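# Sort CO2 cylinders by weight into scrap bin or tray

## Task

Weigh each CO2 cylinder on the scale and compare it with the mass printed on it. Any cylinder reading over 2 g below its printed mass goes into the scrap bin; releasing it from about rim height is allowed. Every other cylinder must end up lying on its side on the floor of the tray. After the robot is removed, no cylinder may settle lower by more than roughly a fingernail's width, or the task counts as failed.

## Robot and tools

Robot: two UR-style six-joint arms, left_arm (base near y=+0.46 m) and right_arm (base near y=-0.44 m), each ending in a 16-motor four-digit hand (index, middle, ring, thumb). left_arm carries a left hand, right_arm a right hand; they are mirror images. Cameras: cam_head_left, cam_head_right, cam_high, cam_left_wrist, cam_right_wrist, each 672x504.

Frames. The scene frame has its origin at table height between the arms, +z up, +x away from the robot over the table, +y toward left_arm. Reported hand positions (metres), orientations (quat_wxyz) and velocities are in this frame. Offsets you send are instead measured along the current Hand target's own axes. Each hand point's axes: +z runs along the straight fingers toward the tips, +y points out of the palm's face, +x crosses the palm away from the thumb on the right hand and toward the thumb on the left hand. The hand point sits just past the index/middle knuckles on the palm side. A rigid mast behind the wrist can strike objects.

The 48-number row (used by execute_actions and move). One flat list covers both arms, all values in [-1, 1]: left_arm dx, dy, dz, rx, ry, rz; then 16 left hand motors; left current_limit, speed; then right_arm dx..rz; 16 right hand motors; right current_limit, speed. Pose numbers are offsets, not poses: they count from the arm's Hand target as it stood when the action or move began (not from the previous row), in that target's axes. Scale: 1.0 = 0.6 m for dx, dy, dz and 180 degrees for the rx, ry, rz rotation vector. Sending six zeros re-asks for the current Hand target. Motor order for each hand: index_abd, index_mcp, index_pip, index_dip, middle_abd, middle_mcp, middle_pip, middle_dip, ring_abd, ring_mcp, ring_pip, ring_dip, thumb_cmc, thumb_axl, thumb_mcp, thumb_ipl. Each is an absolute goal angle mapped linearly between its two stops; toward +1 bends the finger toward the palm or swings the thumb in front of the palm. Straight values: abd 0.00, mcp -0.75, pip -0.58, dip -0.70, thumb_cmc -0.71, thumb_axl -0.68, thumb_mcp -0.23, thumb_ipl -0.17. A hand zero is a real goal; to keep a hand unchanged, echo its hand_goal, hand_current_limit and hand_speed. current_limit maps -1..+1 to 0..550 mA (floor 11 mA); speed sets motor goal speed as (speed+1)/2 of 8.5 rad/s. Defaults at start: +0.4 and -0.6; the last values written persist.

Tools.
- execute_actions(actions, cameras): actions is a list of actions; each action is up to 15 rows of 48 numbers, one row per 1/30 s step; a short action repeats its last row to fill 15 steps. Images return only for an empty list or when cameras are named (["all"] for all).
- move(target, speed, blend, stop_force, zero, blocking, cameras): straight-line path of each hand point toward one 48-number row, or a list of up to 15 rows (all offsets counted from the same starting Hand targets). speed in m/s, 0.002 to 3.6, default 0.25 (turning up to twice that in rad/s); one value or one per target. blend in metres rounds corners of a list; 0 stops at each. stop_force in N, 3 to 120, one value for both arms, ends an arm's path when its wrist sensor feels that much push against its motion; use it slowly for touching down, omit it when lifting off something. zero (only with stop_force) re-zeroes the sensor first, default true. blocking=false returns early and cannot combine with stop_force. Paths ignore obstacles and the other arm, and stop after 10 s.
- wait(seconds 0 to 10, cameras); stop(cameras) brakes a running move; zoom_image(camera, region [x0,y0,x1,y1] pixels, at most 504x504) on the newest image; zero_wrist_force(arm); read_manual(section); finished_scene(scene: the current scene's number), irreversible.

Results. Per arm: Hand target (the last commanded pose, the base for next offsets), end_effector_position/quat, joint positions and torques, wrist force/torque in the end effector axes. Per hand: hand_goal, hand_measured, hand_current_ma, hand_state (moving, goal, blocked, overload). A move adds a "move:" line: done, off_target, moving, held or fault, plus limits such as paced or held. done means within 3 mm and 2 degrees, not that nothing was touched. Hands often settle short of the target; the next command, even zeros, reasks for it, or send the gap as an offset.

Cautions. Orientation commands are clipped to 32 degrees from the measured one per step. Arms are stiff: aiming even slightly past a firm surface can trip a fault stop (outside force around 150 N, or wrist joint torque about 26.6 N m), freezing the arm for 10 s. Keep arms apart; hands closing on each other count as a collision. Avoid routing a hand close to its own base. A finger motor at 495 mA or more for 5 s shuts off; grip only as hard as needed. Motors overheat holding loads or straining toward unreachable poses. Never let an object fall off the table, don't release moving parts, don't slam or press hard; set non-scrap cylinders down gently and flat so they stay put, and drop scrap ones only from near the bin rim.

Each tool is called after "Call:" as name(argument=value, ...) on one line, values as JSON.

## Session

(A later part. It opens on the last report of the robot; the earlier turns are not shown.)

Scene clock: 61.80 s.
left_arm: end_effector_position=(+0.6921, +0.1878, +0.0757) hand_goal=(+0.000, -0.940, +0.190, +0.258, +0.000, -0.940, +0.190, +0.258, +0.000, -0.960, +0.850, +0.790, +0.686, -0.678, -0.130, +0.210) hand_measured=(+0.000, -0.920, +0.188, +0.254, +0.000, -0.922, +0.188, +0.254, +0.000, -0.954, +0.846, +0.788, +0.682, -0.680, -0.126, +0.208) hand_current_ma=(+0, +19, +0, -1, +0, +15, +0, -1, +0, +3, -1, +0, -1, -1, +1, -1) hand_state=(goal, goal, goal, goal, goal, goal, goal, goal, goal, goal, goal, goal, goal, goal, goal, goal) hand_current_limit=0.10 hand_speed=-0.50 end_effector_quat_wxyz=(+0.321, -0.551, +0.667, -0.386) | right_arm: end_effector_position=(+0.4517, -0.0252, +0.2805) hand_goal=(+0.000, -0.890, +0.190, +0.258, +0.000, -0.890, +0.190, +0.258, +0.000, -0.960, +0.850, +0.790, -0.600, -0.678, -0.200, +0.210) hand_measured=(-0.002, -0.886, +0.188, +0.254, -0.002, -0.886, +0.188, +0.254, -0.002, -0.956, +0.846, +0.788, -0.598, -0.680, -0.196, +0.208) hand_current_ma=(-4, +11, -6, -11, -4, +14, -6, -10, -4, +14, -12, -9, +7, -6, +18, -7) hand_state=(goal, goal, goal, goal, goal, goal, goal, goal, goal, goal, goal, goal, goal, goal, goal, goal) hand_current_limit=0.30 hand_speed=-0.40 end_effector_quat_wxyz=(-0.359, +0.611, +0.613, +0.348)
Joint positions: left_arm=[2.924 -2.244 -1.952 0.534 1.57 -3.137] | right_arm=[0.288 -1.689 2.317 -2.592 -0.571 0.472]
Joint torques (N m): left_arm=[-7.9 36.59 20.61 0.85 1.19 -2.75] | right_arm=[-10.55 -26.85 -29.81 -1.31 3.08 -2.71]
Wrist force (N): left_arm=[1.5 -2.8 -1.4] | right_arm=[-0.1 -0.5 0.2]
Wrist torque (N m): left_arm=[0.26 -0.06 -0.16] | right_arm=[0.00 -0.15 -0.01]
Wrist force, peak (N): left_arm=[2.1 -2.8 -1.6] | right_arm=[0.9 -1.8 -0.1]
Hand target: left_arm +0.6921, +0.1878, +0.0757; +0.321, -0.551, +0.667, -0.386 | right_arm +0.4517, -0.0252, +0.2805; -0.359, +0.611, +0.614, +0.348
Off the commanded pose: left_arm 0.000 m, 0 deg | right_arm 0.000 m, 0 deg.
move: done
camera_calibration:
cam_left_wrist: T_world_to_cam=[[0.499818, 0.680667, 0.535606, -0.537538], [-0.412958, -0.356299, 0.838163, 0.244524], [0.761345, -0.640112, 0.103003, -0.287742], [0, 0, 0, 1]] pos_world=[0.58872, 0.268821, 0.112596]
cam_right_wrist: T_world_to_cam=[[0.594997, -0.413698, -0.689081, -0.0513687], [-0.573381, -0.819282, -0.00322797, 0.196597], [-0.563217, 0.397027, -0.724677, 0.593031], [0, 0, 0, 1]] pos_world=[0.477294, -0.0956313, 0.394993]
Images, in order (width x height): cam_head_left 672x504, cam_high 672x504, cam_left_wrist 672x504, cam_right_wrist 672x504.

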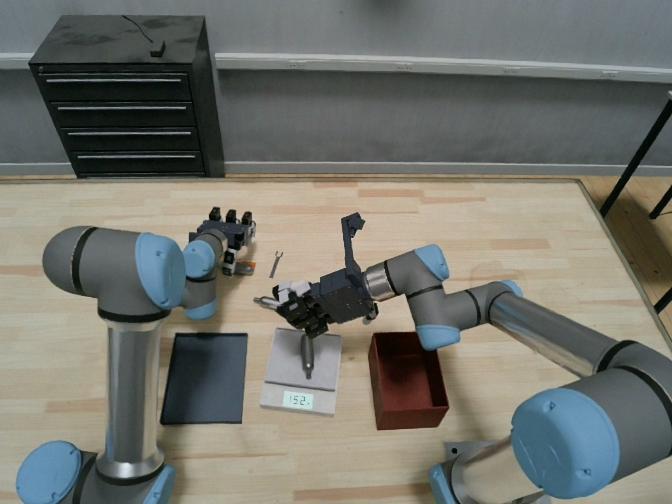

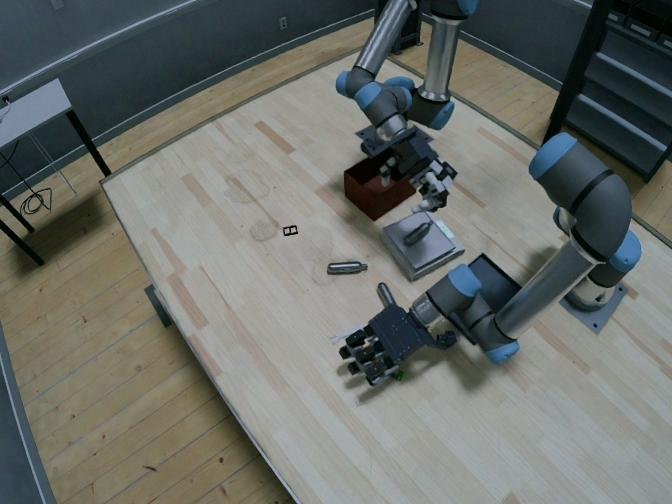

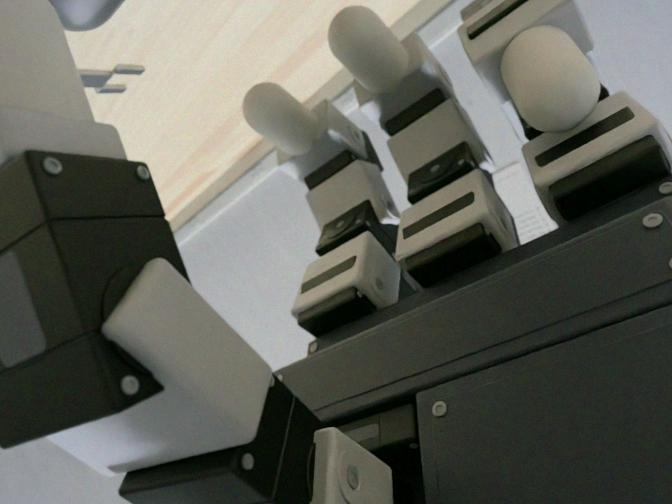

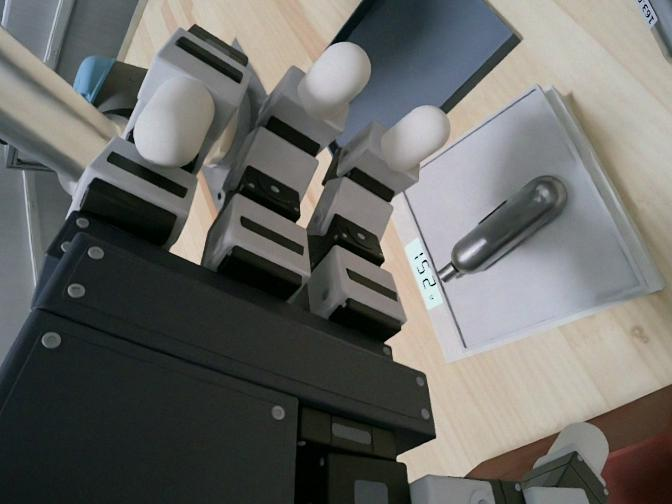

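Call:
move(target=[0,0.0616,0.0356,0,0,0,0,-0.94,0.19,0.259,0,-0.94,0.19,0.259,0,-0.959,0.85,0.79,0.6857,-0.678,-0.13,0.21,0.1,-0.5,-0.2785,-0.1112,-0.2140,0,0,0.5,0,-0.94,0.19,0.259,0,-0.94,0.19,0.259,0,-0.959,0.85,0.79,0.6857,-0.678,-0.15,0.21,0.3,-0.6], speed=0.45)

Call:
move(target=[0,0.0458,-0.0794,0,0,0,0,-0.94,0.19,0.259,0,-0.94,0.19,0.259,0,-0.959,0.85,0.79,0.6857,-0.678,-0.13,0.21,0.1,-0.5,0,0,0,0,0,0,0,-0.94,0.19,0.259,0,-0.94,0.19,0.259,0,-0.959,0.85,0.79,0.6857,-0.678,-0.15,0.21,0.1,-0.5], speed=0.045, cameras=["cam_head_left", "cam_head_right", "cam_left_wrist", "cam_high"])

Call:
zoom_image(camera="cam_head_left", region=[180, 210, 300, 320])

Scene clock: 66.90 s.
left_arm: end_effector_position=(+0.6923, +0.1879, +0.0330) hand_goal=(+0.000, -0.940, +0.190, +0.258, +0.000, -0.940, +0.190, +0.258, +0.000, -0.960, +0.850, +0.790, +0.686, -0.678, -0.130, +0.210) hand_measured=(+0.000, -0.920, +0.188, +0.254, +0.000, -0.922, +0.188, +0.254, +0.000, -0.954, +0.846, +0.788, +0.682, -0.680, -0.126, +0.208) hand_current_ma=(+0, +19, +0, -1, +0, +15, +0, -1, +0, +3, -1, +0, -1, -1, +1, -1) hand_state=(goal, goal, goal, goal, goal, goal, goal, goal, goal, goal, goal, goal, goal, goal, goal, goal) hand_current_limit=0.10 hand_speed=-0.50 end_effector_quat_wxyz=(+0.321, -0.551, +0.667, -0.386) | right_arm: end_effector_position=(+0.3862, -0.2206, +0.2006) hand_goal=(+0.000, -0.940, +0.190, +0.258, +0.000, -0.940, +0.190, +0.258, +0.000, -0.960, +0.850, +0.790, +0.686, -0.678, -0.150, +0.210) hand_measured=(-0.002, -0.934, +0.188, +0.254, -0.002, -0.934, +0.188, +0.254, -0.002, -0.956, +0.846, +0.788, +0.682, -0.680, -0.150, +0.208) hand_current_ma=(-4, +19, -6, -11, -4, +24, -5, -10, -4, +17, -12, -9, -14, -6, -2, -7) hand_state=(goal, goal, goal, goal, goal, goal, goal, goal, goal, goal, goal, goal, goal, goal, goal, goal) hand_current_limit=0.30 hand_speed=-0.60 end_effector_quat_wxyz=(-0.500, +0.866, +0.002, -0.008)
Joint positions: left_arm=[2.925 -2.34 -1.943 0.622 1.57 -3.137] | right_arm=[-0.189 -1.835 2.283 -1.635 -0.569 1.136]
Joint torques (N m): left_arm=[7.38 39.02 18.62 5.23 -1.49 2.97] | right_arm=[-9.46 0.03 -30.01 -0.3 0.16 -2.62]
Wrist force (N): left_arm=[1.6 -2.6 -1.5] | right_arm=[0.5 -0.6 0.5]
Wrist torque (N m): left_arm=[0.30 -0.06 -0.16] | right_arm=[0.00 -0.34 0.16]
Wrist force, peak (N): left_arm=[2.0 -2.8 -1.6] | right_arm=[0.5 -0.9 0.6]
Hand target: left_arm +0.6923, +0.1879, +0.0330; +0.321, -0.551, +0.667, -0.386 | right_arm +0.3862, -0.2206, +0.2006; -0.500, +0.866, +0.002, -0.008
Off the commanded pose: left_arm 0.000 m, 0 deg | right_arm 0.000 m, 0 deg.
move: done

Scene clock: 68.67 s.
left_arm: end_effector_position=(+0.6384, +0.1982, +0.0329) hand_goal=(+0.000, -0.940, +0.190, +0.258, +0.000, -0.940, +0.190, +0.258, +0.000, -0.960, +0.850, +0.790, +0.686, -0.678, -0.130, +0.210) hand_measured=(+0.002, -0.996, +0.188, +0.304, +0.002, -0.996, +0.178, +0.310, +0.000, -0.954, +0.846, +0.788, +0.682, -0.680, -0.126, +0.208) hand_current_ma=(+1, -100, +0, +68, +1, -99, -7, +82, +0, +3, -1, +0, -1, -1, +1, -1) hand_state=(goal, blocked, goal, blocked, goal, blocked, goal, blocked, goal, goal, goal, goal, goal, goal, goal, goal) hand_current_limit=0.10 hand_speed=-0.50 end_effector_quat_wxyz=(+0.321, -0.551, +0.667, -0.386) | right_arm: end_effector_position=(+0.3862, -0.2206, +0.2006) hand_goal=(+0.000, -0.940, +0.190, +0.258, +0.000, -0.940, +0.190, +0.258, +0.000, -0.960, +0.850, +0.790, +0.686, -0.678, -0.150, +0.210) hand_measured=(-0.002, -0.934, +0.188, +0.254, -0.002, -0.934, +0.188, +0.254, -0.002, -0.956, +0.846, +0.788, +0.682, -0.680, -0.150, +0.208) hand_current_ma=(-4, +19, -6, -11, -4, +24, -5, -10, -4, +17, -12, -9, -14, -6, -2, -7) hand_state=(goal, goal, goal, goal, goal, goal, goal, goal, goal, goal, goal, goal, goal, goal, goal, goal) hand_current_limit=0.10 hand_speed=-0.50 end_effector_quat_wxyz=(-0.500, +0.866, +0.002, -0.008)
Joint positions: left_arm=[2.925 -2.288 -2.101 0.728 1.57 -3.137] | right_arm=[-0.189 -1.835 2.283 -1.634 -0.569 1.136]
Joint torques (N m): left_arm=[4.03 30.58 -11.06 -2.77 -2.72 3.16] | right_arm=[-10.37 1.2 -30.48 0.05 0.12 -2.57]
Wrist force (N): left_arm=[-3.2 -30.8 -8.2] | right_arm=[0.4 -0.6 0.6]
Wrist torque (N m): left_arm=[1.23 -0.33 -0.15] | right_arm=[-0.01 -0.33 0.14]
Wrist force, peak (N): left_arm=[-3.2 -30.8 -8.2] | right_arm=[0.3 -1.0 0.9]
Hand target: left_arm +0.6383, +0.1982, +0.0328; +0.321, -0.551, +0.667, -0.386 | right_arm +0.3862, -0.2206, +0.2006; -0.500, +0.866, +0.002, -0.008
Off the commanded pose: left_arm 0.000 m, 0 deg | right_arm 0.000 m, 0 deg.
move: done
camera_calibration:
cam_left_wrist: T_world_to_cam=[[0.499766, 0.680711, 0.535599, -0.494783], [-0.412931, -0.356321, 0.838166, 0.262002], [0.761395, -0.640053, 0.103009, -0.235825], [0, 0, 0, 1]] pos_world=[0.535021, 0.279221, 0.0696962]
Images, in order (width x height): cam_head_left 672x504, cam_head_right 672x504, cam_high 672x504, cam_left_wrist 672x504.

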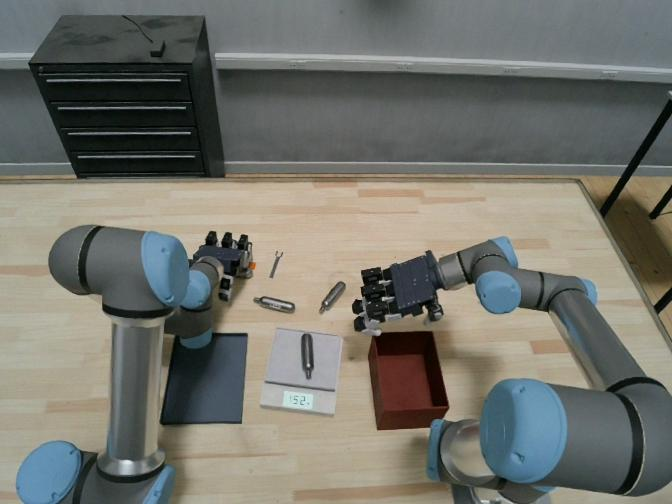

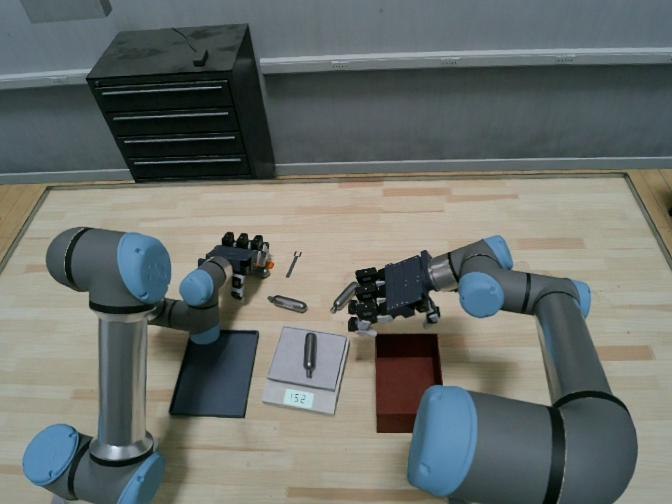

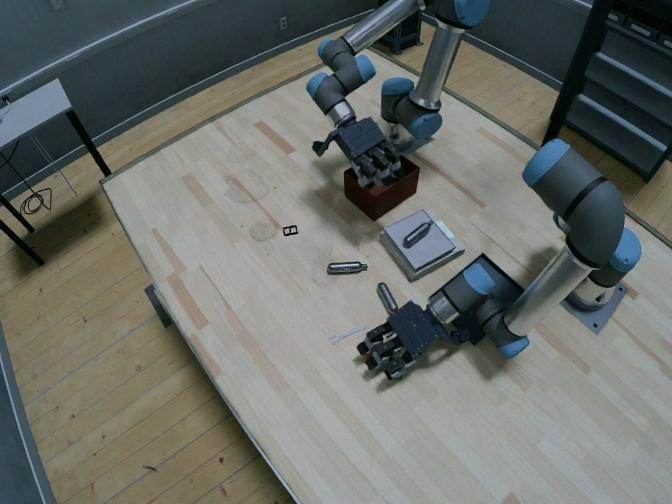

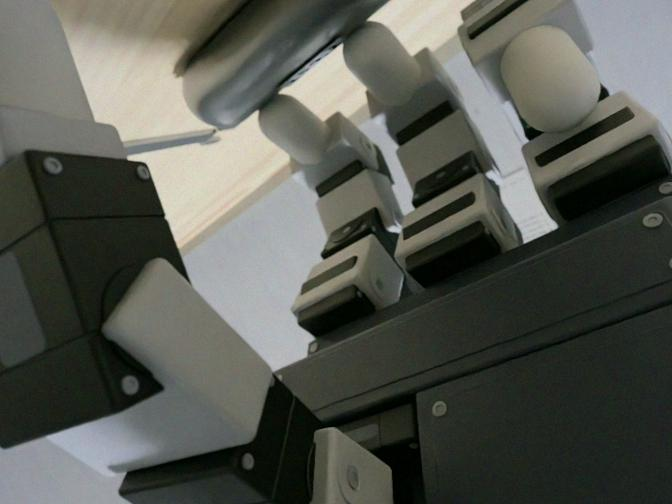

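Scaled by 4.200 from the camera's 672x504 image, which has a finer 960x720 frame.

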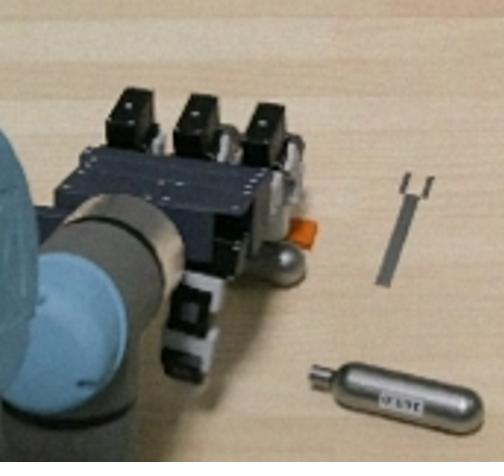

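Call:
move(target=[0,-0.0505,-0.0292,0,0,0,0,-0.94,0.19,0.259,0,-0.94,0.19,0.259,0,-0.959,0.85,0.79,0.6857,-0.678,-0.13,0.21,0.1,-0.5,0,0,0,0,0,0,0,-0.94,0.19,0.259,0,-0.94,0.19,0.259,0,-0.959,0.85,0.79,0.6857,-0.678,-0.15,0.21,0.1,-0.5], speed=0.1, cameras=["cam_head_left", "cam_head_right", "cam_left_wrist", "cam_high"])

Call:
zoom_image(camera="cam_head_left", region=[180, 210, 300, 320])

Call:
zoom_image(camera="cam_high", region=[340, 270, 460, 390])

Scene clock: 70.20 s.
left_arm: end_effector_position=(+0.6381, +0.1981, +0.0677) hand_goal=(+0.000, -0.940, +0.190, +0.258, +0.000, -0.940, +0.190, +0.258, +0.000, -0.960, +0.850, +0.790, +0.686, -0.678, -0.130, +0.210) hand_measured=(+0.002, -0.934, +0.188, +0.260, +0.002, -0.934, +0.188, +0.260, +0.000, -0.954, +0.846, +0.788, +0.682, -0.680, -0.126, +0.208) hand_current_ma=(+1, +3, +0, +1, +1, +2, +0, +1, +0, +3, -1, +0, -1, -1, +1, -1) hand_state=(goal, goal, goal, goal, goal, goal, goal, goal, goal, goal, goal, goal, goal, goal, goal, goal) hand_current_limit=0.10 hand_speed=-0.50 end_effector_quat_wxyz=(+0.321, -0.551, +0.667, -0.386) | right_arm: end_effector_position=(+0.3862, -0.2206, +0.2006) hand_goal=(+0.000, -0.940, +0.190, +0.258, +0.000, -0.940, +0.190, +0.258, +0.000, -0.960, +0.850, +0.790, +0.686, -0.678, -0.150, +0.210) hand_measured=(-0.002, -0.934, +0.188, +0.254, -0.002, -0.934, +0.188, +0.254, -0.002, -0.956, +0.846, +0.788, +0.682, -0.680, -0.150, +0.208) hand_current_ma=(-4, +19, -6, -11, -4, +24, -5, -10, -4, +17, -12, -9, -14, -6, -2, -7) hand_state=(goal, goal, goal, goal, goal, goal, goal, goal, goal, goal, goal, goal, goal, goal, goal, goal) hand_current_limit=0.10 hand_speed=-0.50 end_effector_quat_wxyz=(-0.500, +0.866, +0.002, -0.008)
Joint positions: left_arm=[2.925 -2.199 -2.11 0.647 1.57 -3.137] | right_arm=[-0.189 -1.835 2.283 -1.634 -0.569 1.136]
Joint torques (N m): left_arm=[-6.02 47.52 2.85 0.65 1.11 -2.78] | right_arm=[-10.48 0.8 -30.38 -0.16 0.14 -2.67]
Wrist force (N): left_arm=[2.2 -3.1 -1.4] | right_arm=[0.7 -0.9 0.7]
Wrist torque (N m): left_arm=[0.21 -0.15 -0.11] | right_arm=[-0.04 -0.37 0.16]
Wrist force, peak (N): left_arm=[-3.2 -31.2 -7.9] | right_arm=[0.7 -0.9 0.7]
Hand target: left_arm +0.6381, +0.1982, +0.0678; +0.321, -0.551, +0.667, -0.386 | right_arm +0.3862, -0.2206, +0.2006; -0.500, +0.866, +0.002, -0.008
Off the commanded pose: left_arm 0.000 m, 0 deg | right_arm 0.000 m, 0 deg.
move: done
camera_calibration:
cam_left_wrist: T_world_to_cam=[[0.499818, 0.680667, 0.535606, -0.513274], [-0.412958, -0.356299, 0.838163, 0.232599], [0.761345, -0.640112, 0.103003, -0.239212], [0, 0, 0, 1]] pos_world=[0.53472, 0.279121, 0.104596]
Images, in order (width x height): cam_head_left 672x504, cam_head_right 672x504, cam_high 672x504, cam_left_wrist 672x504.

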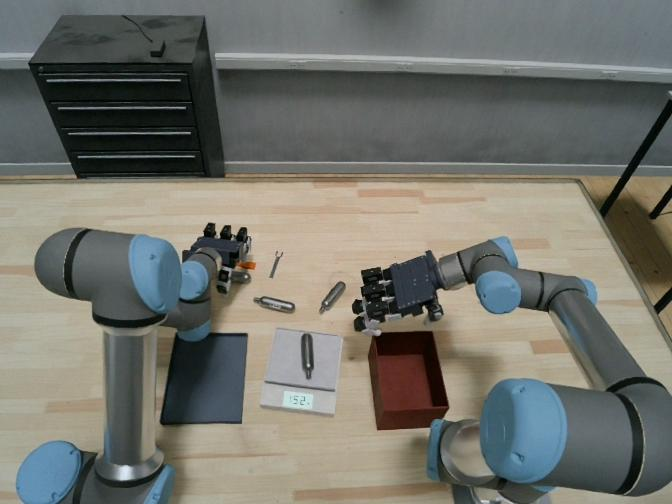

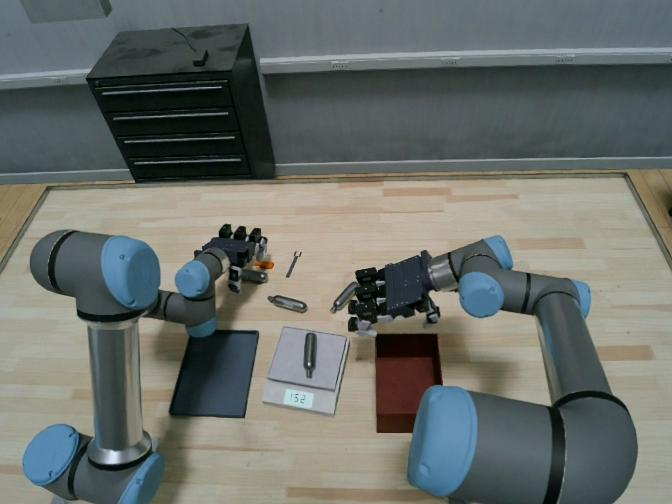

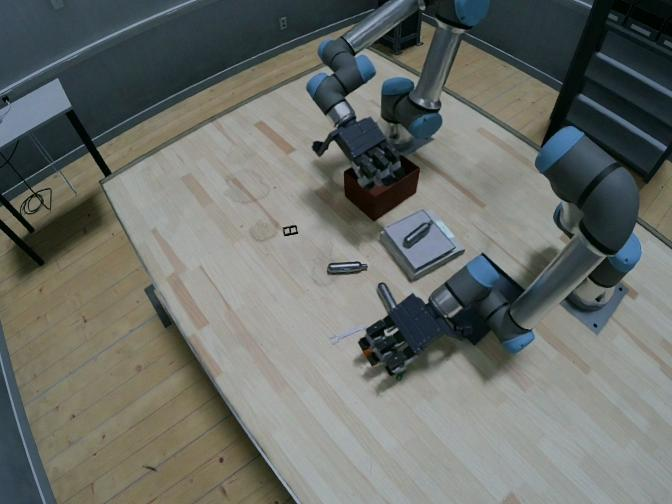

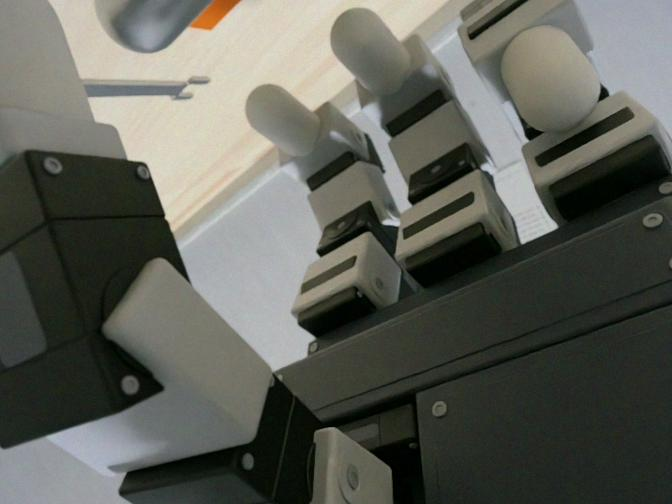

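Scaled by 4.200 from the camera's 672x504 image, which has a finer 960x720 frame.

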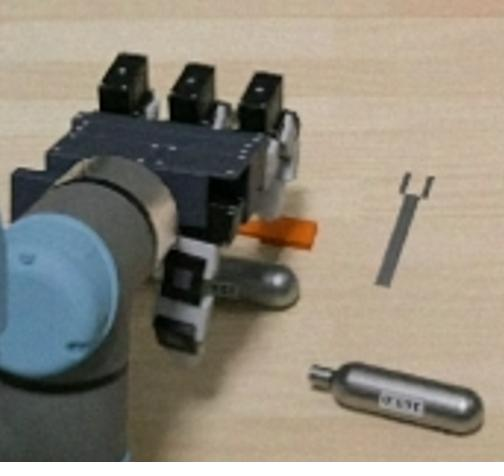

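Scaled by 4.200 from the camera's 672x504 image, which has a finer 960x720 frame.

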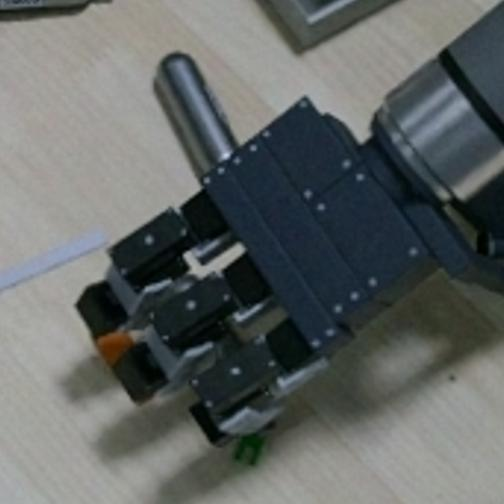

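Call:
zoom_image(camera="cam_head_right", region=[190, 215, 310, 315])

Scaled by 4.200 from the camera's 672x504 image, which has a finer 960x720 frame.

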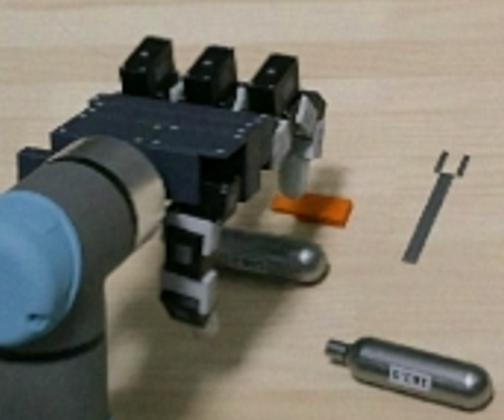

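Call:
move(target=[-0.2,-0.1155,-0.0667,0,0,0,0,-0.94,0.19,0.259,0,-0.94,0.19,0.259,0,-0.959,0.85,0.79,0.6857,-0.678,-0.13,0.21,0.1,-0.5,0,0,0,0,0,0,0,-0.94,0.19,0.259,0,-0.94,0.19,0.259,0,-0.959,0.85,0.79,0.6857,-0.678,-0.15,0.21,0.1,-0.5], speed=0.3, cameras=["cam_head_left", "cam_head_right", "cam_left_wrist"])

Call:
zoom_image(camera="cam_head_left", region=[200, 240, 300, 320])

Call:
zoom_image(camera="cam_head_right", region=[210, 240, 310, 320])

Scene clock: 72.30 s.
left_arm: end_effector_position=(+0.6603, +0.3157, +0.1482) hand_goal=(+0.000, -0.940, +0.190, +0.258, +0.000, -0.940, +0.190, +0.258, +0.000, -0.960, +0.850, +0.790, +0.686, -0.678, -0.130, +0.210) hand_measured=(+0.002, -0.934, +0.188, +0.260, +0.002, -0.934, +0.188, +0.260, +0.000, -0.954, +0.846, +0.788, +0.684, -0.680, -0.126, +0.208) hand_current_ma=(+0, +3, +0, +1, +0, +3, +0, +1, +0, +3, -1, +0, -1, -1, +1, -1) hand_state=(goal, goal, goal, goal, goal, goal, goal, goal, goal, goal, goal, goal, goal, goal, goal, goal) hand_current_limit=0.10 hand_speed=-0.50 end_effector_quat_wxyz=(+0.321, -0.551, +0.667, -0.386) | right_arm: end_effector_position=(+0.3862, -0.2206, +0.2006) hand_goal=(+0.000, -0.940, +0.190, +0.258, +0.000, -0.940, +0.190, +0.258, +0.000, -0.960, +0.850, +0.790, +0.686, -0.678, -0.150, +0.210) hand_measured=(-0.002, -0.934, +0.188, +0.254, -0.002, -0.934, +0.188, +0.254, -0.002, -0.956, +0.846, +0.788, +0.682, -0.680, -0.150, +0.208) hand_current_ma=(-4, +19, -6, -11, -4, +24, -5, -10, -4, +17, -12, -9, -14, -6, -2, -7) hand_state=(goal, goal, goal, goal, goal, goal, goal, goal, goal, goal, goal, goal, goal, goal, goal, goal) hand_current_limit=0.10 hand_speed=-0.50 end_effector_quat_wxyz=(-0.500, +0.866, +0.002, -0.008)
Joint positions: left_arm=[3.193 -1.971 -2.155 0.449 1.338 -3.001] | right_arm=[-0.189 -1.835 2.283 -1.634 -0.569 1.136]
Joint torques (N m): left_arm=[8.02 42.04 21.4 0.83 -1.57 2.96] | right_arm=[-9.65 1.07 -30.48 -0.06 0.18 -2.58]
Wrist force (N): left_arm=[1.9 -3.1 -1.2] | right_arm=[0.6 -0.8 0.4]
Wrist torque (N m): left_arm=[0.19 -0.13 -0.24] | right_arm=[-0.02 -0.35 0.16]
Wrist force, peak (N): left_arm=[1.3 -4.3 -1.7] | right_arm=[0.7 -1.1 0.5]
Hand target: left_arm +0.6603, +0.3158, +0.1483; +0.321, -0.551, +0.667, -0.386 | right_arm +0.3862, -0.2206, +0.2006; -0.500, +0.866, +0.002, -0.008
Off the commanded pose: left_arm 0.000 m, 0 deg | right_arm 0.000 m, 0 deg.
move: done
camera_calibration:
cam_left_wrist: T_world_to_cam=[[0.499701, 0.680718, 0.535651, -0.647446], [-0.412933, -0.356395, 0.838134, 0.216184], [0.761436, -0.640004, 0.103, -0.189146], [0, 0, 0, 1]] pos_world=[0.556821, 0.396721, 0.185096]
Images, in order (width x height): cam_head_left 672x504, cam_head_right 672x504, cam_left_wrist 672x504.

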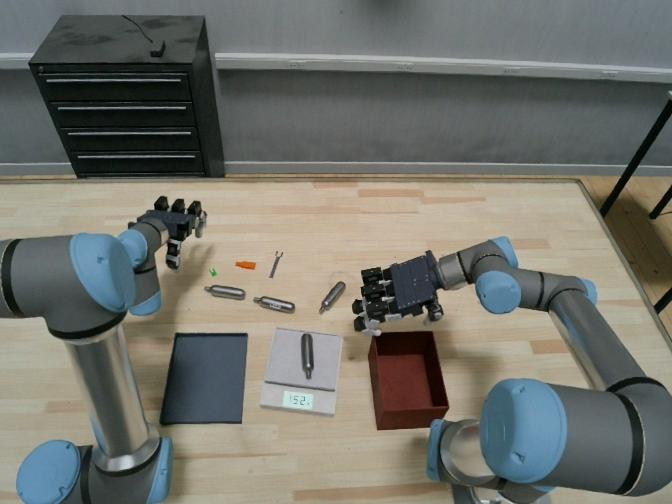

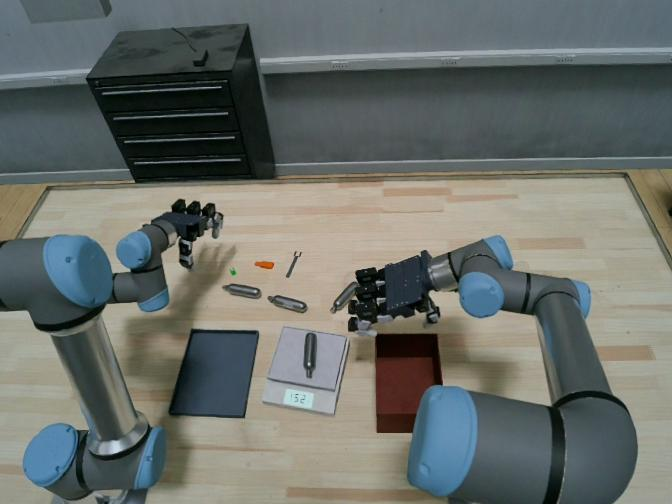

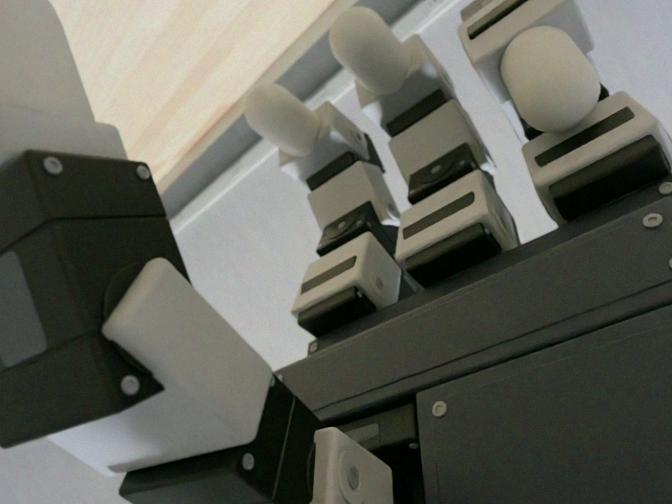

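Scaled by 5.040 from the camera's 672x504 image, which has a finer 960x720 frame.

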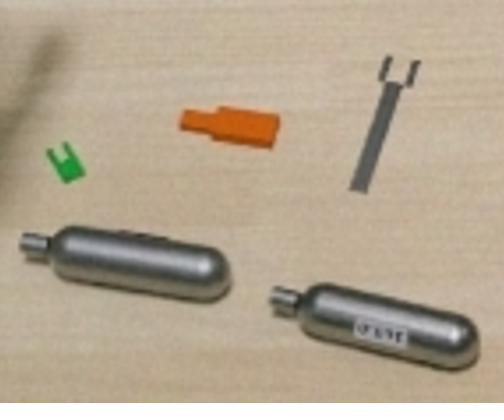

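Scaled by 5.040 from the camera's 672x504 image, which has a finer 960x720 frame.

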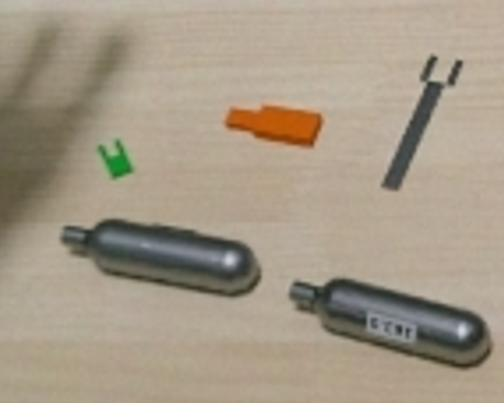

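Call:
move(target=[0.1919,0.1647,0.0258,0,0.0067,0.0039,0,-0.94,0.19,0.259,0,-0.94,0.19,0.259,0,-0.959,0.85,0.79,0.6857,-0.678,-0.13,0.21,0.1,-0.5,0,0,0,0,0,0,0,-0.94,0.19,0.259,0,-0.94,0.19,0.259,0,-0.959,0.85,0.79,0.6857,-0.678,-0.15,0.21,0.1,-0.5], speed=0.2)

Call:
move(target=[0,0.0486,0.0281,0,0,0,0,-0.94,0.19,0.259,0,-0.94,0.19,0.259,0,-0.959,0.85,0.79,0.6857,-0.678,-0.13,0.21,0.1,-0.5,0,0,0,0,0,0,0,-0.94,0.19,0.259,0,-0.94,0.19,0.259,0,-0.959,0.85,0.79,0.6857,-0.678,-0.15,0.21,0.1,-0.5], speed=0.035, stop_force=3, cameras=["cam_left_wrist"])

Call:
move(target=[0,0,0,0,0,0,0,-0.46,0.19,0.259,0,-0.46,0.19,0.259,0,-0.959,0.85,0.79,0.6857,-0.678,0.25,0.21,0.05,-0.8,0,0,0,0,0,0,0,-0.94,0.19,0.259,0,-0.94,0.19,0.259,0,-0.959,0.85,0.79,0.6857,-0.678,-0.15,0.21,0.1,-0.5], speed=0.2)

Scene clock: 74.57 s.
left_arm: end_effector_position=(+0.6038, +0.2098, +0.0545) hand_goal=(+0.000, -0.940, +0.190, +0.258, +0.000, -0.940, +0.190, +0.258, +0.000, -0.960, +0.850, +0.790, +0.686, -0.678, -0.130, +0.210) hand_measured=(+0.002, -0.934, +0.188, +0.260, +0.002, -0.934, +0.188, +0.260, +0.000, -0.954, +0.846, +0.788, +0.684, -0.680, -0.126, +0.208) hand_current_ma=(+0, +3, +0, +1, +0, +3, +0, +1, +0, +3, -1, +0, -1, -1, +1, -1) hand_state=(goal, goal, goal, goal, goal, goal, goal, goal, goal, goal, goal, goal, goal, goal, goal, goal) hand_current_limit=0.10 hand_speed=-0.50 end_effector_quat_wxyz=(+0.316, -0.542, +0.674, -0.389) | right_arm: end_effector_position=(+0.3862, -0.2206, +0.2006) hand_goal=(+0.000, -0.940, +0.190, +0.258, +0.000, -0.940, +0.190, +0.258, +0.000, -0.960, +0.850, +0.790, +0.686, -0.678, -0.150, +0.210) hand_measured=(-0.002, -0.934, +0.188, +0.254, -0.002, -0.934, +0.188, +0.254, -0.002, -0.956, +0.846, +0.788, +0.682, -0.680, -0.150, +0.208) hand_current_ma=(-4, +19, -6, -11, -4, +24, -5, -10, -4, +17, -12, -9, -14, -6, -2, -7) hand_state=(goal, goal, goal, goal, goal, goal, goal, goal, goal, goal, goal, goal, goal, goal, goal, goal) hand_current_limit=0.10 hand_speed=-0.50 end_effector_quat_wxyz=(-0.500, +0.866, +0.002, -0.008)
Joint positions: left_arm=[2.946 -2.196 -2.214 0.748 1.53 -3.114] | right_arm=[-0.189 -1.835 2.283 -1.634 -0.569 1.136]
Joint torques (N m): left_arm=[-7.92 32.02 16.52 5.26 1.44 -3.11] | right_arm=[-9.88 1.3 -30.15 -0.05 0.12 -2.7]
Wrist force (N): left_arm=[1.9 -3.3 -1.2] | right_arm=[0.3 -0.7 0.4]
Wrist torque (N m): left_arm=[0.17 -0.11 -0.11] | right_arm=[-0.01 -0.30 0.13]
Wrist force, peak (N): left_arm=[1.5 -4.4 -1.1] | right_arm=[0.6 -1.0 0.6]
Hand target: left_arm +0.6037, +0.2097, +0.0544; +0.316, -0.542, +0.674, -0.389 | right_arm +0.3862, -0.2206, +0.2006; -0.500, +0.866, +0.002, -0.008
Off the commanded pose: left_arm 0.000 m, 0 deg | right_arm 0.000 m, 0 deg.
move: done

Scene clock: 76.63 s.
left_arm: end_effector_position=(+0.6039, +0.2098, +0.0207) hand_goal=(+0.000, -0.940, +0.190, +0.258, +0.000, -0.940, +0.190, +0.258, +0.000, -0.960, +0.850, +0.790, +0.686, -0.678, -0.130, +0.210) hand_measured=(+0.002, -0.934, +0.188, +0.260, +0.002, -0.934, +0.188, +0.260, +0.000, -0.954, +0.846, +0.788, +0.684, -0.680, -0.126, +0.208) hand_current_ma=(+0, +3, +0, +0, +0, +3, +0, +1, +0, +3, -1, +0, -1, -1, +1, -1) hand_state=(goal, goal, goal, goal, goal, goal, goal, goal, goal, goal, goal, goal, goal, goal, goal, goal) hand_current_limit=0.10 hand_speed=-0.50 end_effector_quat_wxyz=(+0.316, -0.542, +0.674, -0.389) | right_arm: end_effector_position=(+0.3862, -0.2206, +0.2006) hand_goal=(+0.000, -0.940, +0.190, +0.258, +0.000, -0.940, +0.190, +0.258, +0.000, -0.960, +0.850, +0.790, +0.686, -0.678, -0.150, +0.210) hand_measured=(-0.002, -0.934, +0.188, +0.254, -0.002, -0.934, +0.188, +0.254, -0.002, -0.956, +0.846, +0.788, +0.682, -0.680, -0.150, +0.208) hand_current_ma=(-4, +19, -6, -11, -4, +24, -5, -10, -4, +17, -12, -9, -14, -6, -2, -7) hand_state=(goal, goal, goal, goal, goal, goal, goal, goal, goal, goal, goal, goal, goal, goal, goal, goal) hand_current_limit=0.10 hand_speed=-0.50 end_effector_quat_wxyz=(-0.500, +0.866, +0.002, -0.008)
Joint positions: left_arm=[2.946 -2.292 -2.201 0.832 1.53 -3.114] | right_arm=[-0.189 -1.835 2.283 -1.634 -0.569 1.136]
Joint torques (N m): left_arm=[6.68 31.71 14.62 5.45 -1.24 2.59] | right_arm=[-10.1 1.33 -30.73 0 0.1 -2.6]
Wrist force (N): left_arm=[2.0 -3.4 -1.3] | right_arm=[0.8 -0.8 0.4]
Wrist torque (N m): left_arm=[0.17 -0.12 -0.09] | right_arm=[-0.01 -0.37 0.18]
Wrist force, peak (N): left_arm=[2.5 -3.7 -1.1] | right_arm=[0.5 -0.9 0.7]
Hand target: left_arm +0.6039, +0.2098, +0.0207; +0.316, -0.542, +0.674, -0.389 | right_arm +0.3862, -0.2206, +0.2006; -0.500, +0.866, +0.002, -0.008
Off the commanded pose: left_arm 0.000 m, 0 deg | right_arm 0.000 m, 0 deg.
move: done
camera_calibration:
cam_left_wrist: T_world_to_cam=[[0.516203, 0.668203, 0.53576, -0.486231], [-0.421444, -0.346398, 0.838089, 0.265097], [0.7456, -0.658417, 0.102798, -0.187423], [0, 0, 0, 1]] pos_world=[0.50246, 0.293327, 0.0575956]
Images, in order (width x height): cam_left_wrist 672x504.

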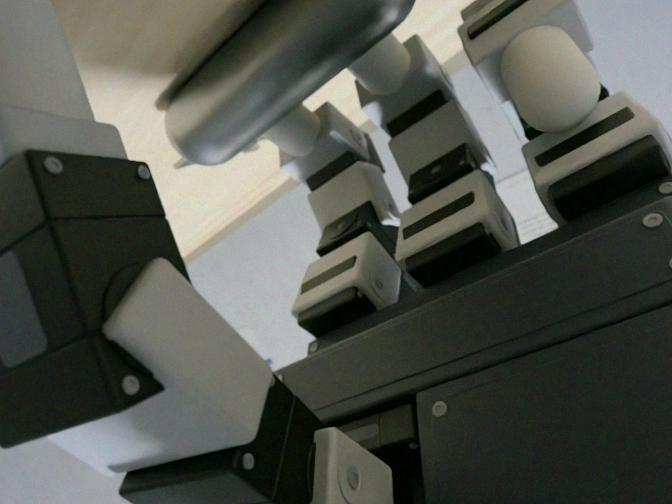

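Scene clock: 77.60 s.
left_arm: end_effector_position=(+0.6039, +0.2098, +0.0207) hand_goal=(+0.000, -0.460, +0.190, +0.258, +0.000, -0.460, +0.190, +0.258, +0.000, -0.960, +0.850, +0.790, +0.686, -0.678, +0.250, +0.210) hand_measured=(+0.002, -0.578, +0.172, +0.260, +0.002, -0.572, +0.166, +0.260, +0.000, -0.954, +0.846, +0.788, +0.682, -0.680, +0.134, +0.190) hand_current_ma=(+0, -288, -15, +0, +0, -288, -23, +1, +0, +3, -1, +0, -1, -1, -289, -27) hand_state=(goal, blocked, goal, goal, goal, blocked, blocked, goal, goal, goal, goal, goal, goal, goal, blocked, goal) hand_current_limit=0.05 hand_speed=-0.80 end_effector_quat_wxyz=(+0.316, -0.542, +0.674, -0.389) | right_arm: end_effector_position=(+0.3862, -0.2206, +0.2006) hand_goal=(+0.000, -0.940, +0.190, +0.258, +0.000, -0.940, +0.190, +0.258, +0.000, -0.960, +0.850, +0.790, +0.686, -0.678, -0.150, +0.210) hand_measured=(-0.002, -0.934, +0.188, +0.254, -0.002, -0.934, +0.188, +0.254, -0.002, -0.956, +0.846, +0.788, +0.682, -0.680, -0.150, +0.208) hand_current_ma=(-4, +19, -6, -11, -4, +24, -5, -10, -4, +17, -12, -9, -14, -6, -2, -7) hand_state=(goal, goal, goal, goal, goal, goal, goal, goal, goal, goal, goal, goal, goal, goal, goal, goal) hand_current_limit=0.10 hand_speed=-0.50 end_effector_quat_wxyz=(-0.500, +0.866, +0.002, -0.008)
Joint positions: left_arm=[2.946 -2.292 -2.201 0.832 1.53 -3.114] | right_arm=[-0.189 -1.835 2.283 -1.634 -0.569 1.136]
Joint torques (N m): left_arm=[6.42 33.86 8.49 1.95 -1.23 2.61] | right_arm=[-10.31 1.3 -30.19 -0.04 0.13 -2.65]
Wrist force (N): left_arm=[1.8 -10.5 -2.0] | right_arm=[0.4 -0.5 0.7]
Wrist torque (N m): left_arm=[0.06 -0.10 -0.07] | right_arm=[-0.01 -0.33 0.15]
Wrist force, peak (N): left_arm=[1.8 -10.9 -2.0] | right_arm=[0.3 -1.0 0.7]
Hand target: left_arm +0.6039, +0.2098, +0.0207; +0.316, -0.542, +0.674, -0.389 | right_arm +0.3862, -0.2206, +0.2006; -0.500, +0.866, +0.002, -0.008
Off the commanded pose: left_arm 0.000 m, 0 deg | right_arm 0.000 m, 0 deg.
move: done

Call:
move(target=[[0,-0.1732,-0.1,0,0,0,0,-0.46,0.19,0.259,0,-0.46,0.19,0.259,0,-0.959,0.85,0.79,0.6857,-0.678,0.25,0.21,0.1,-0.8,0,0,0,0,0,0,0,-0.94,0.19,0.259,0,-0.94,0.19,0.259,0,-0.959,0.85,0.79,0.6857,-0.678,-0.15,0.21,0.1,-0.5],[0.2227,-0.0485,-0.2203,0,0.3753,0.2167,0,-0.46,0.19,0.259,0,-0.46,0.19,0.259,0,-0.959,0.85,0.79,0.6857,-0.678,0.25,0.21,0.1,-0.8,0,0,0,0,0,0,0,-0.94,0.19,0.259,0,-0.94,0.19,0.259,0,-0.959,0.85,0.79,0.6857,-0.678,-0.15,0.21,0.1,-0.5]], speed=[0.15,0.45], blend=[0.02,0], cameras=["cam_left_wrist", "cam_head_left", "cam_high"])

Scene clock: 81.63 s.
left_arm: end_effector_position=(+0.4775, +0.1001, +0.1111) hand_goal=(+0.000, -0.460, +0.190, +0.258, +0.000, -0.460, +0.190, +0.258, +0.000, -0.960, +0.850, +0.790, +0.686, -0.678, +0.250, +0.210) hand_measured=(+0.002, -0.560, +0.158, +0.248, +0.002, -0.544, +0.154, +0.244, +0.000, -0.954, +0.846, +0.788, +0.678, -0.686, +0.134, +0.174) hand_current_ma=(+0, -258, -38, -6, +0, -191, -45, -9, +0, +3, -1, +0, -4, -5, -303, -70) hand_state=(goal, blocked, blocked, goal, goal, blocked, blocked, goal, goal, goal, goal, goal, goal, goal, blocked, blocked) hand_current_limit=0.10 hand_speed=-0.80 end_effector_quat_wxyz=(+0.001, +0.003, +0.867, -0.499) | right_arm: end_effector_position=(+0.3862, -0.2206, +0.2006) hand_goal=(+0.000, -0.940, +0.190, +0.258, +0.000, -0.940, +0.190, +0.258, +0.000, -0.960, +0.850, +0.790, +0.686, -0.678, -0.150, +0.210) hand_measured=(-0.002, -0.934, +0.188, +0.254, -0.002, -0.934, +0.188, +0.254, -0.002, -0.956, +0.846, +0.788, +0.682, -0.680, -0.150, +0.208) hand_current_ma=(-4, +19, -6, -11, -4, +24, -5, -10, -4, +17, -12, -9, -14, -6, -2, -7) hand_state=(goal, goal, goal, goal, goal, goal, goal, goal, goal, goal, goal, goal, goal, goal, goal, goal) hand_current_limit=0.10 hand_speed=-0.50 end_effector_quat_wxyz=(-0.500, +0.866, +0.002, -0.008)
Joint positions: left_arm=[2.944 -1.891 -2.189 -0.355 0.55 -1.888] | right_arm=[-0.189 -1.835 2.283 -1.634 -0.569 1.136]
Joint torques (N m): left_arm=[-7.88 40.83 22.25 0.84 -0.49 2.91] | right_arm=[-10.61 1.21 -29.8 -0.1 0.1 -2.68]
Wrist force (N): left_arm=[2.5 -1.7 -0.2] | right_arm=[0.4 -1.1 0.6]
Wrist torque (N m): left_arm=[0.22 -0.20 -0.19] | right_arm=[-0.06 -0.32 0.14]
Wrist force, peak (N): left_arm=[2.0 -11.2 -2.1] | right_arm=[0.6 -0.8 1.0]
Hand target: left_arm +0.4775, +0.1001, +0.1111; +0.001, +0.003, +0.867, -0.499 | right_arm +0.3862, -0.2206, +0.2006; -0.500, +0.866, +0.002, -0.008
Off the commanded pose: left_arm 0.000 m, 0 deg | right_arm 0.000 m, 0 deg.
move: done
camera_calibration:
cam_left_wrist: T_world_to_cam=[[0.760495, -0.369518, 0.533951, -0.408691], [-0.427226, 0.334515, 0.839987, 0.0323894], [-0.489004, -0.866924, 0.0965292, 0.436376], [0, 0, 0, 1]] pos_world=[0.538035, 0.216451, 0.148892]
Images, in order (width x height): cam_head_left 672x504, cam_high 672x504, cam_left_wrist 672x504.

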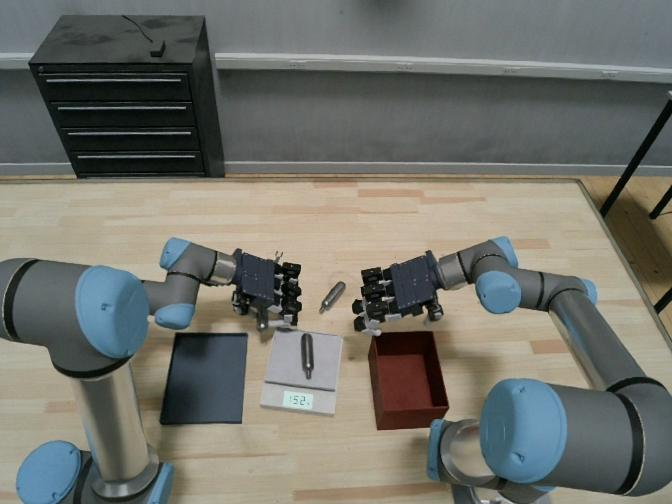

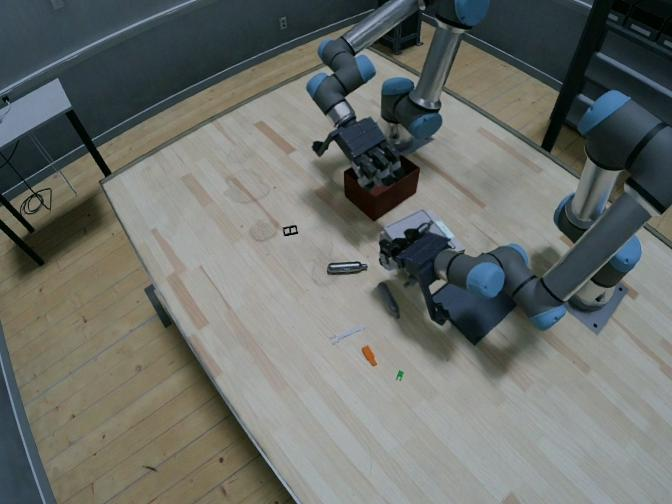

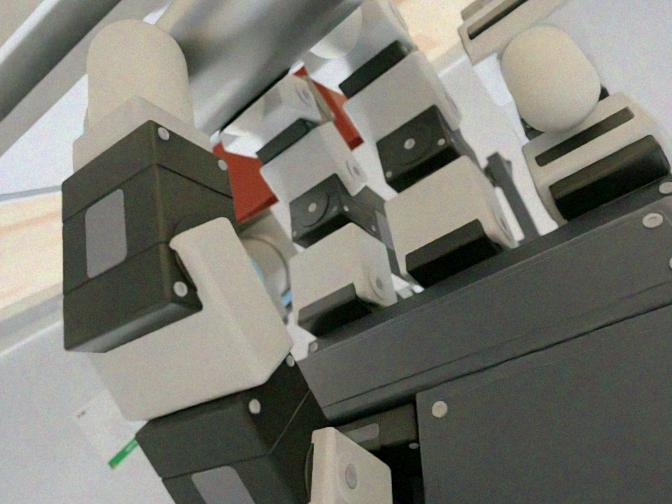

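Call:
zoom_image(camera="cam_left_wrist", region=[0, 0, 400, 260])

Call:
zoom_image(camera="cam_high", region=[370, 190, 480, 290])

Scaled by 1.260 from the camera's 672x504 image, which has a finer 960x720 frame.

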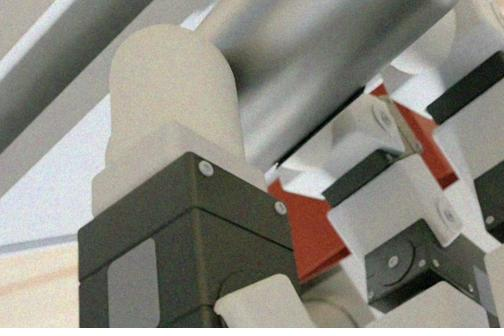

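Scaled by 4.582 from the camera's 672x504 image, which has a finer 960x720 frame.

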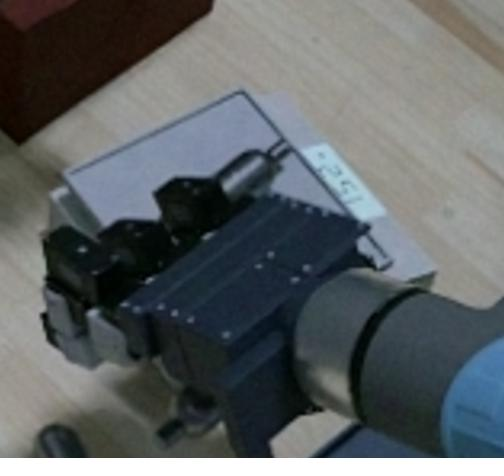

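Call:
move(target=[0,0.1,-0.1732,0,0,0,0,-0.46,0.19,0.259,0,-0.46,0.19,0.259,0,-0.959,0.85,0.79,0.6857,-0.678,0.25,0.21,0.1,-0.8,0,0,0,0,0,0,0,-0.94,0.19,0.259,0,-0.94,0.19,0.259,0,-0.959,0.85,0.79,0.6857,-0.678,-0.15,0.21,0.1,-0.5], speed=0.35, cameras=["cam_left_wrist", "cam_high"])

Call:
zoom_image(camera="cam_high", region=[385, 205, 455, 265])

Scene clock: 88.07 s.
left_arm: end_effector_position=(+0.4780, +0.2201, +0.1115) hand_goal=(+0.000, -0.460, +0.190, +0.258, +0.000, -0.460, +0.190, +0.258, +0.000, -0.960, +0.850, +0.790, +0.686, -0.678, +0.250, +0.210) hand_measured=(+0.002, -0.560, +0.158, +0.248, +0.002, -0.542, +0.154, +0.244, +0.000, -0.954, +0.846, +0.788, +0.678, -0.686, +0.134, +0.174) hand_current_ma=(+0, -257, -38, -6, +0, -186, -46, -9, +0, +3, -1, +0, -5, -5, -302, -71) hand_state=(goal, blocked, blocked, goal, goal, blocked, blocked, goal, goal, goal, goal, goal, goal, goal, blocked, blocked) hand_current_limit=0.10 hand_speed=-0.80 end_effector_quat_wxyz=(+0.001, +0.003, +0.867, -0.499) | right_arm: end_effector_position=(+0.3862, -0.2206, +0.2006) hand_goal=(+0.000, -0.940, +0.190, +0.258, +0.000, -0.940, +0.190, +0.258, +0.000, -0.960, +0.850, +0.790, +0.686, -0.678, -0.150, +0.210) hand_measured=(-0.002, -0.934, +0.188, +0.254, -0.002, -0.934, +0.188, +0.254, -0.002, -0.956, +0.846, +0.788, +0.682, -0.680, -0.150, +0.208) hand_current_ma=(-4, +19, -6, -11, -4, +24, -5, -10, -4, +17, -12, -9, -14, -6, -2, -7) hand_state=(goal, goal, goal, goal, goal, goal, goal, goal, goal, goal, goal, goal, goal, goal, goal, goal) hand_current_limit=0.10 hand_speed=-0.50 end_effector_quat_wxyz=(-0.500, +0.866, +0.002, -0.008)
Joint positions: left_arm=[3.216 -1.707 -2.261 -0.925 0.536 -1.356] | right_arm=[-0.189 -1.835 2.283 -1.634 -0.569 1.136]
Joint torques (N m): left_arm=[8.06 22.71 24.13 0.51 -0.51 2.71] | right_arm=[-10.4 1.46 -30.66 -0.01 0.24 -2.58]
Wrist force (N): left_arm=[2.3 -1.2 -0.6] | right_arm=[0.4 -0.8 0.4]
Wrist torque (N m): left_arm=[0.31 -0.17 -0.22] | right_arm=[-0.01 -0.32 0.15]
Wrist force, peak (N): left_arm=[2.6 -2.7 0.2] | right_arm=[0.7 -1.1 0.7]
Hand target: left_arm +0.4780, +0.2201, +0.1115; +0.001, +0.003, +0.867, -0.499 | right_arm +0.3862, -0.2206, +0.2006; -0.500, +0.866, +0.002, -0.008
Off the commanded pose: left_arm 0.000 m, 0 deg | right_arm 0.000 m, 0 deg.
move: done
camera_calibration:
cam_left_wrist: T_world_to_cam=[[0.760427, -0.369597, 0.533994, -0.364869], [-0.427337, 0.334383, 0.839983, -0.00765183], [-0.489014, -0.866941, 0.0963307, 0.540577], [0, 0, 0, 1]] pos_world=[0.538536, 0.336352, 0.149191]
Images, in order (width x height): cam_high 672x504, cam_left_wrist 672x504.

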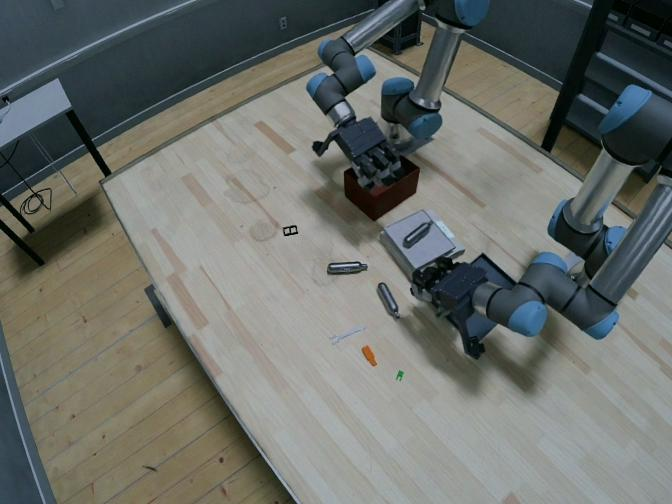

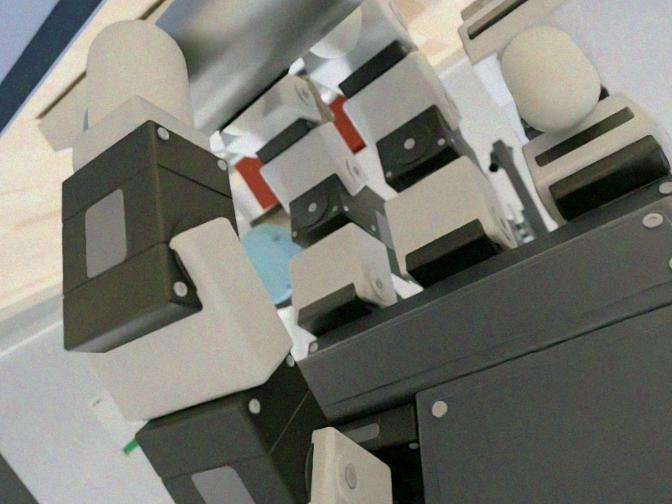

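Scaled by 7.200 from the camera's 672x504 image, which has a finer 960x720 frame.

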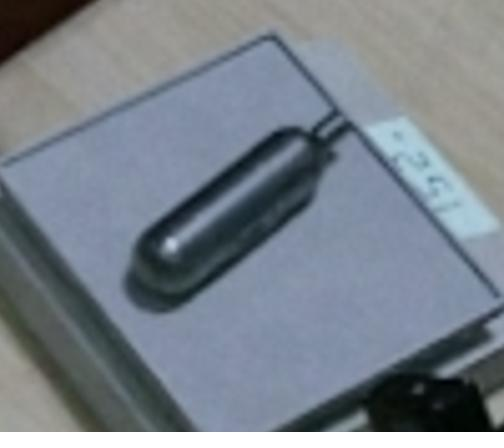

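Call:
zoom_image(camera="cam_high", region=[402, 220, 434, 248])

Scaled by 15.750 from the camera's 672x504 image, which has a finer 960x720 frame.

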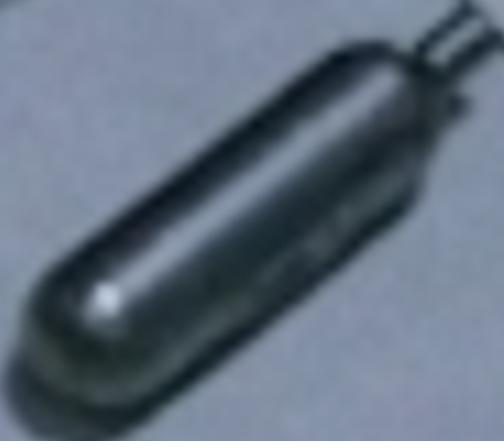

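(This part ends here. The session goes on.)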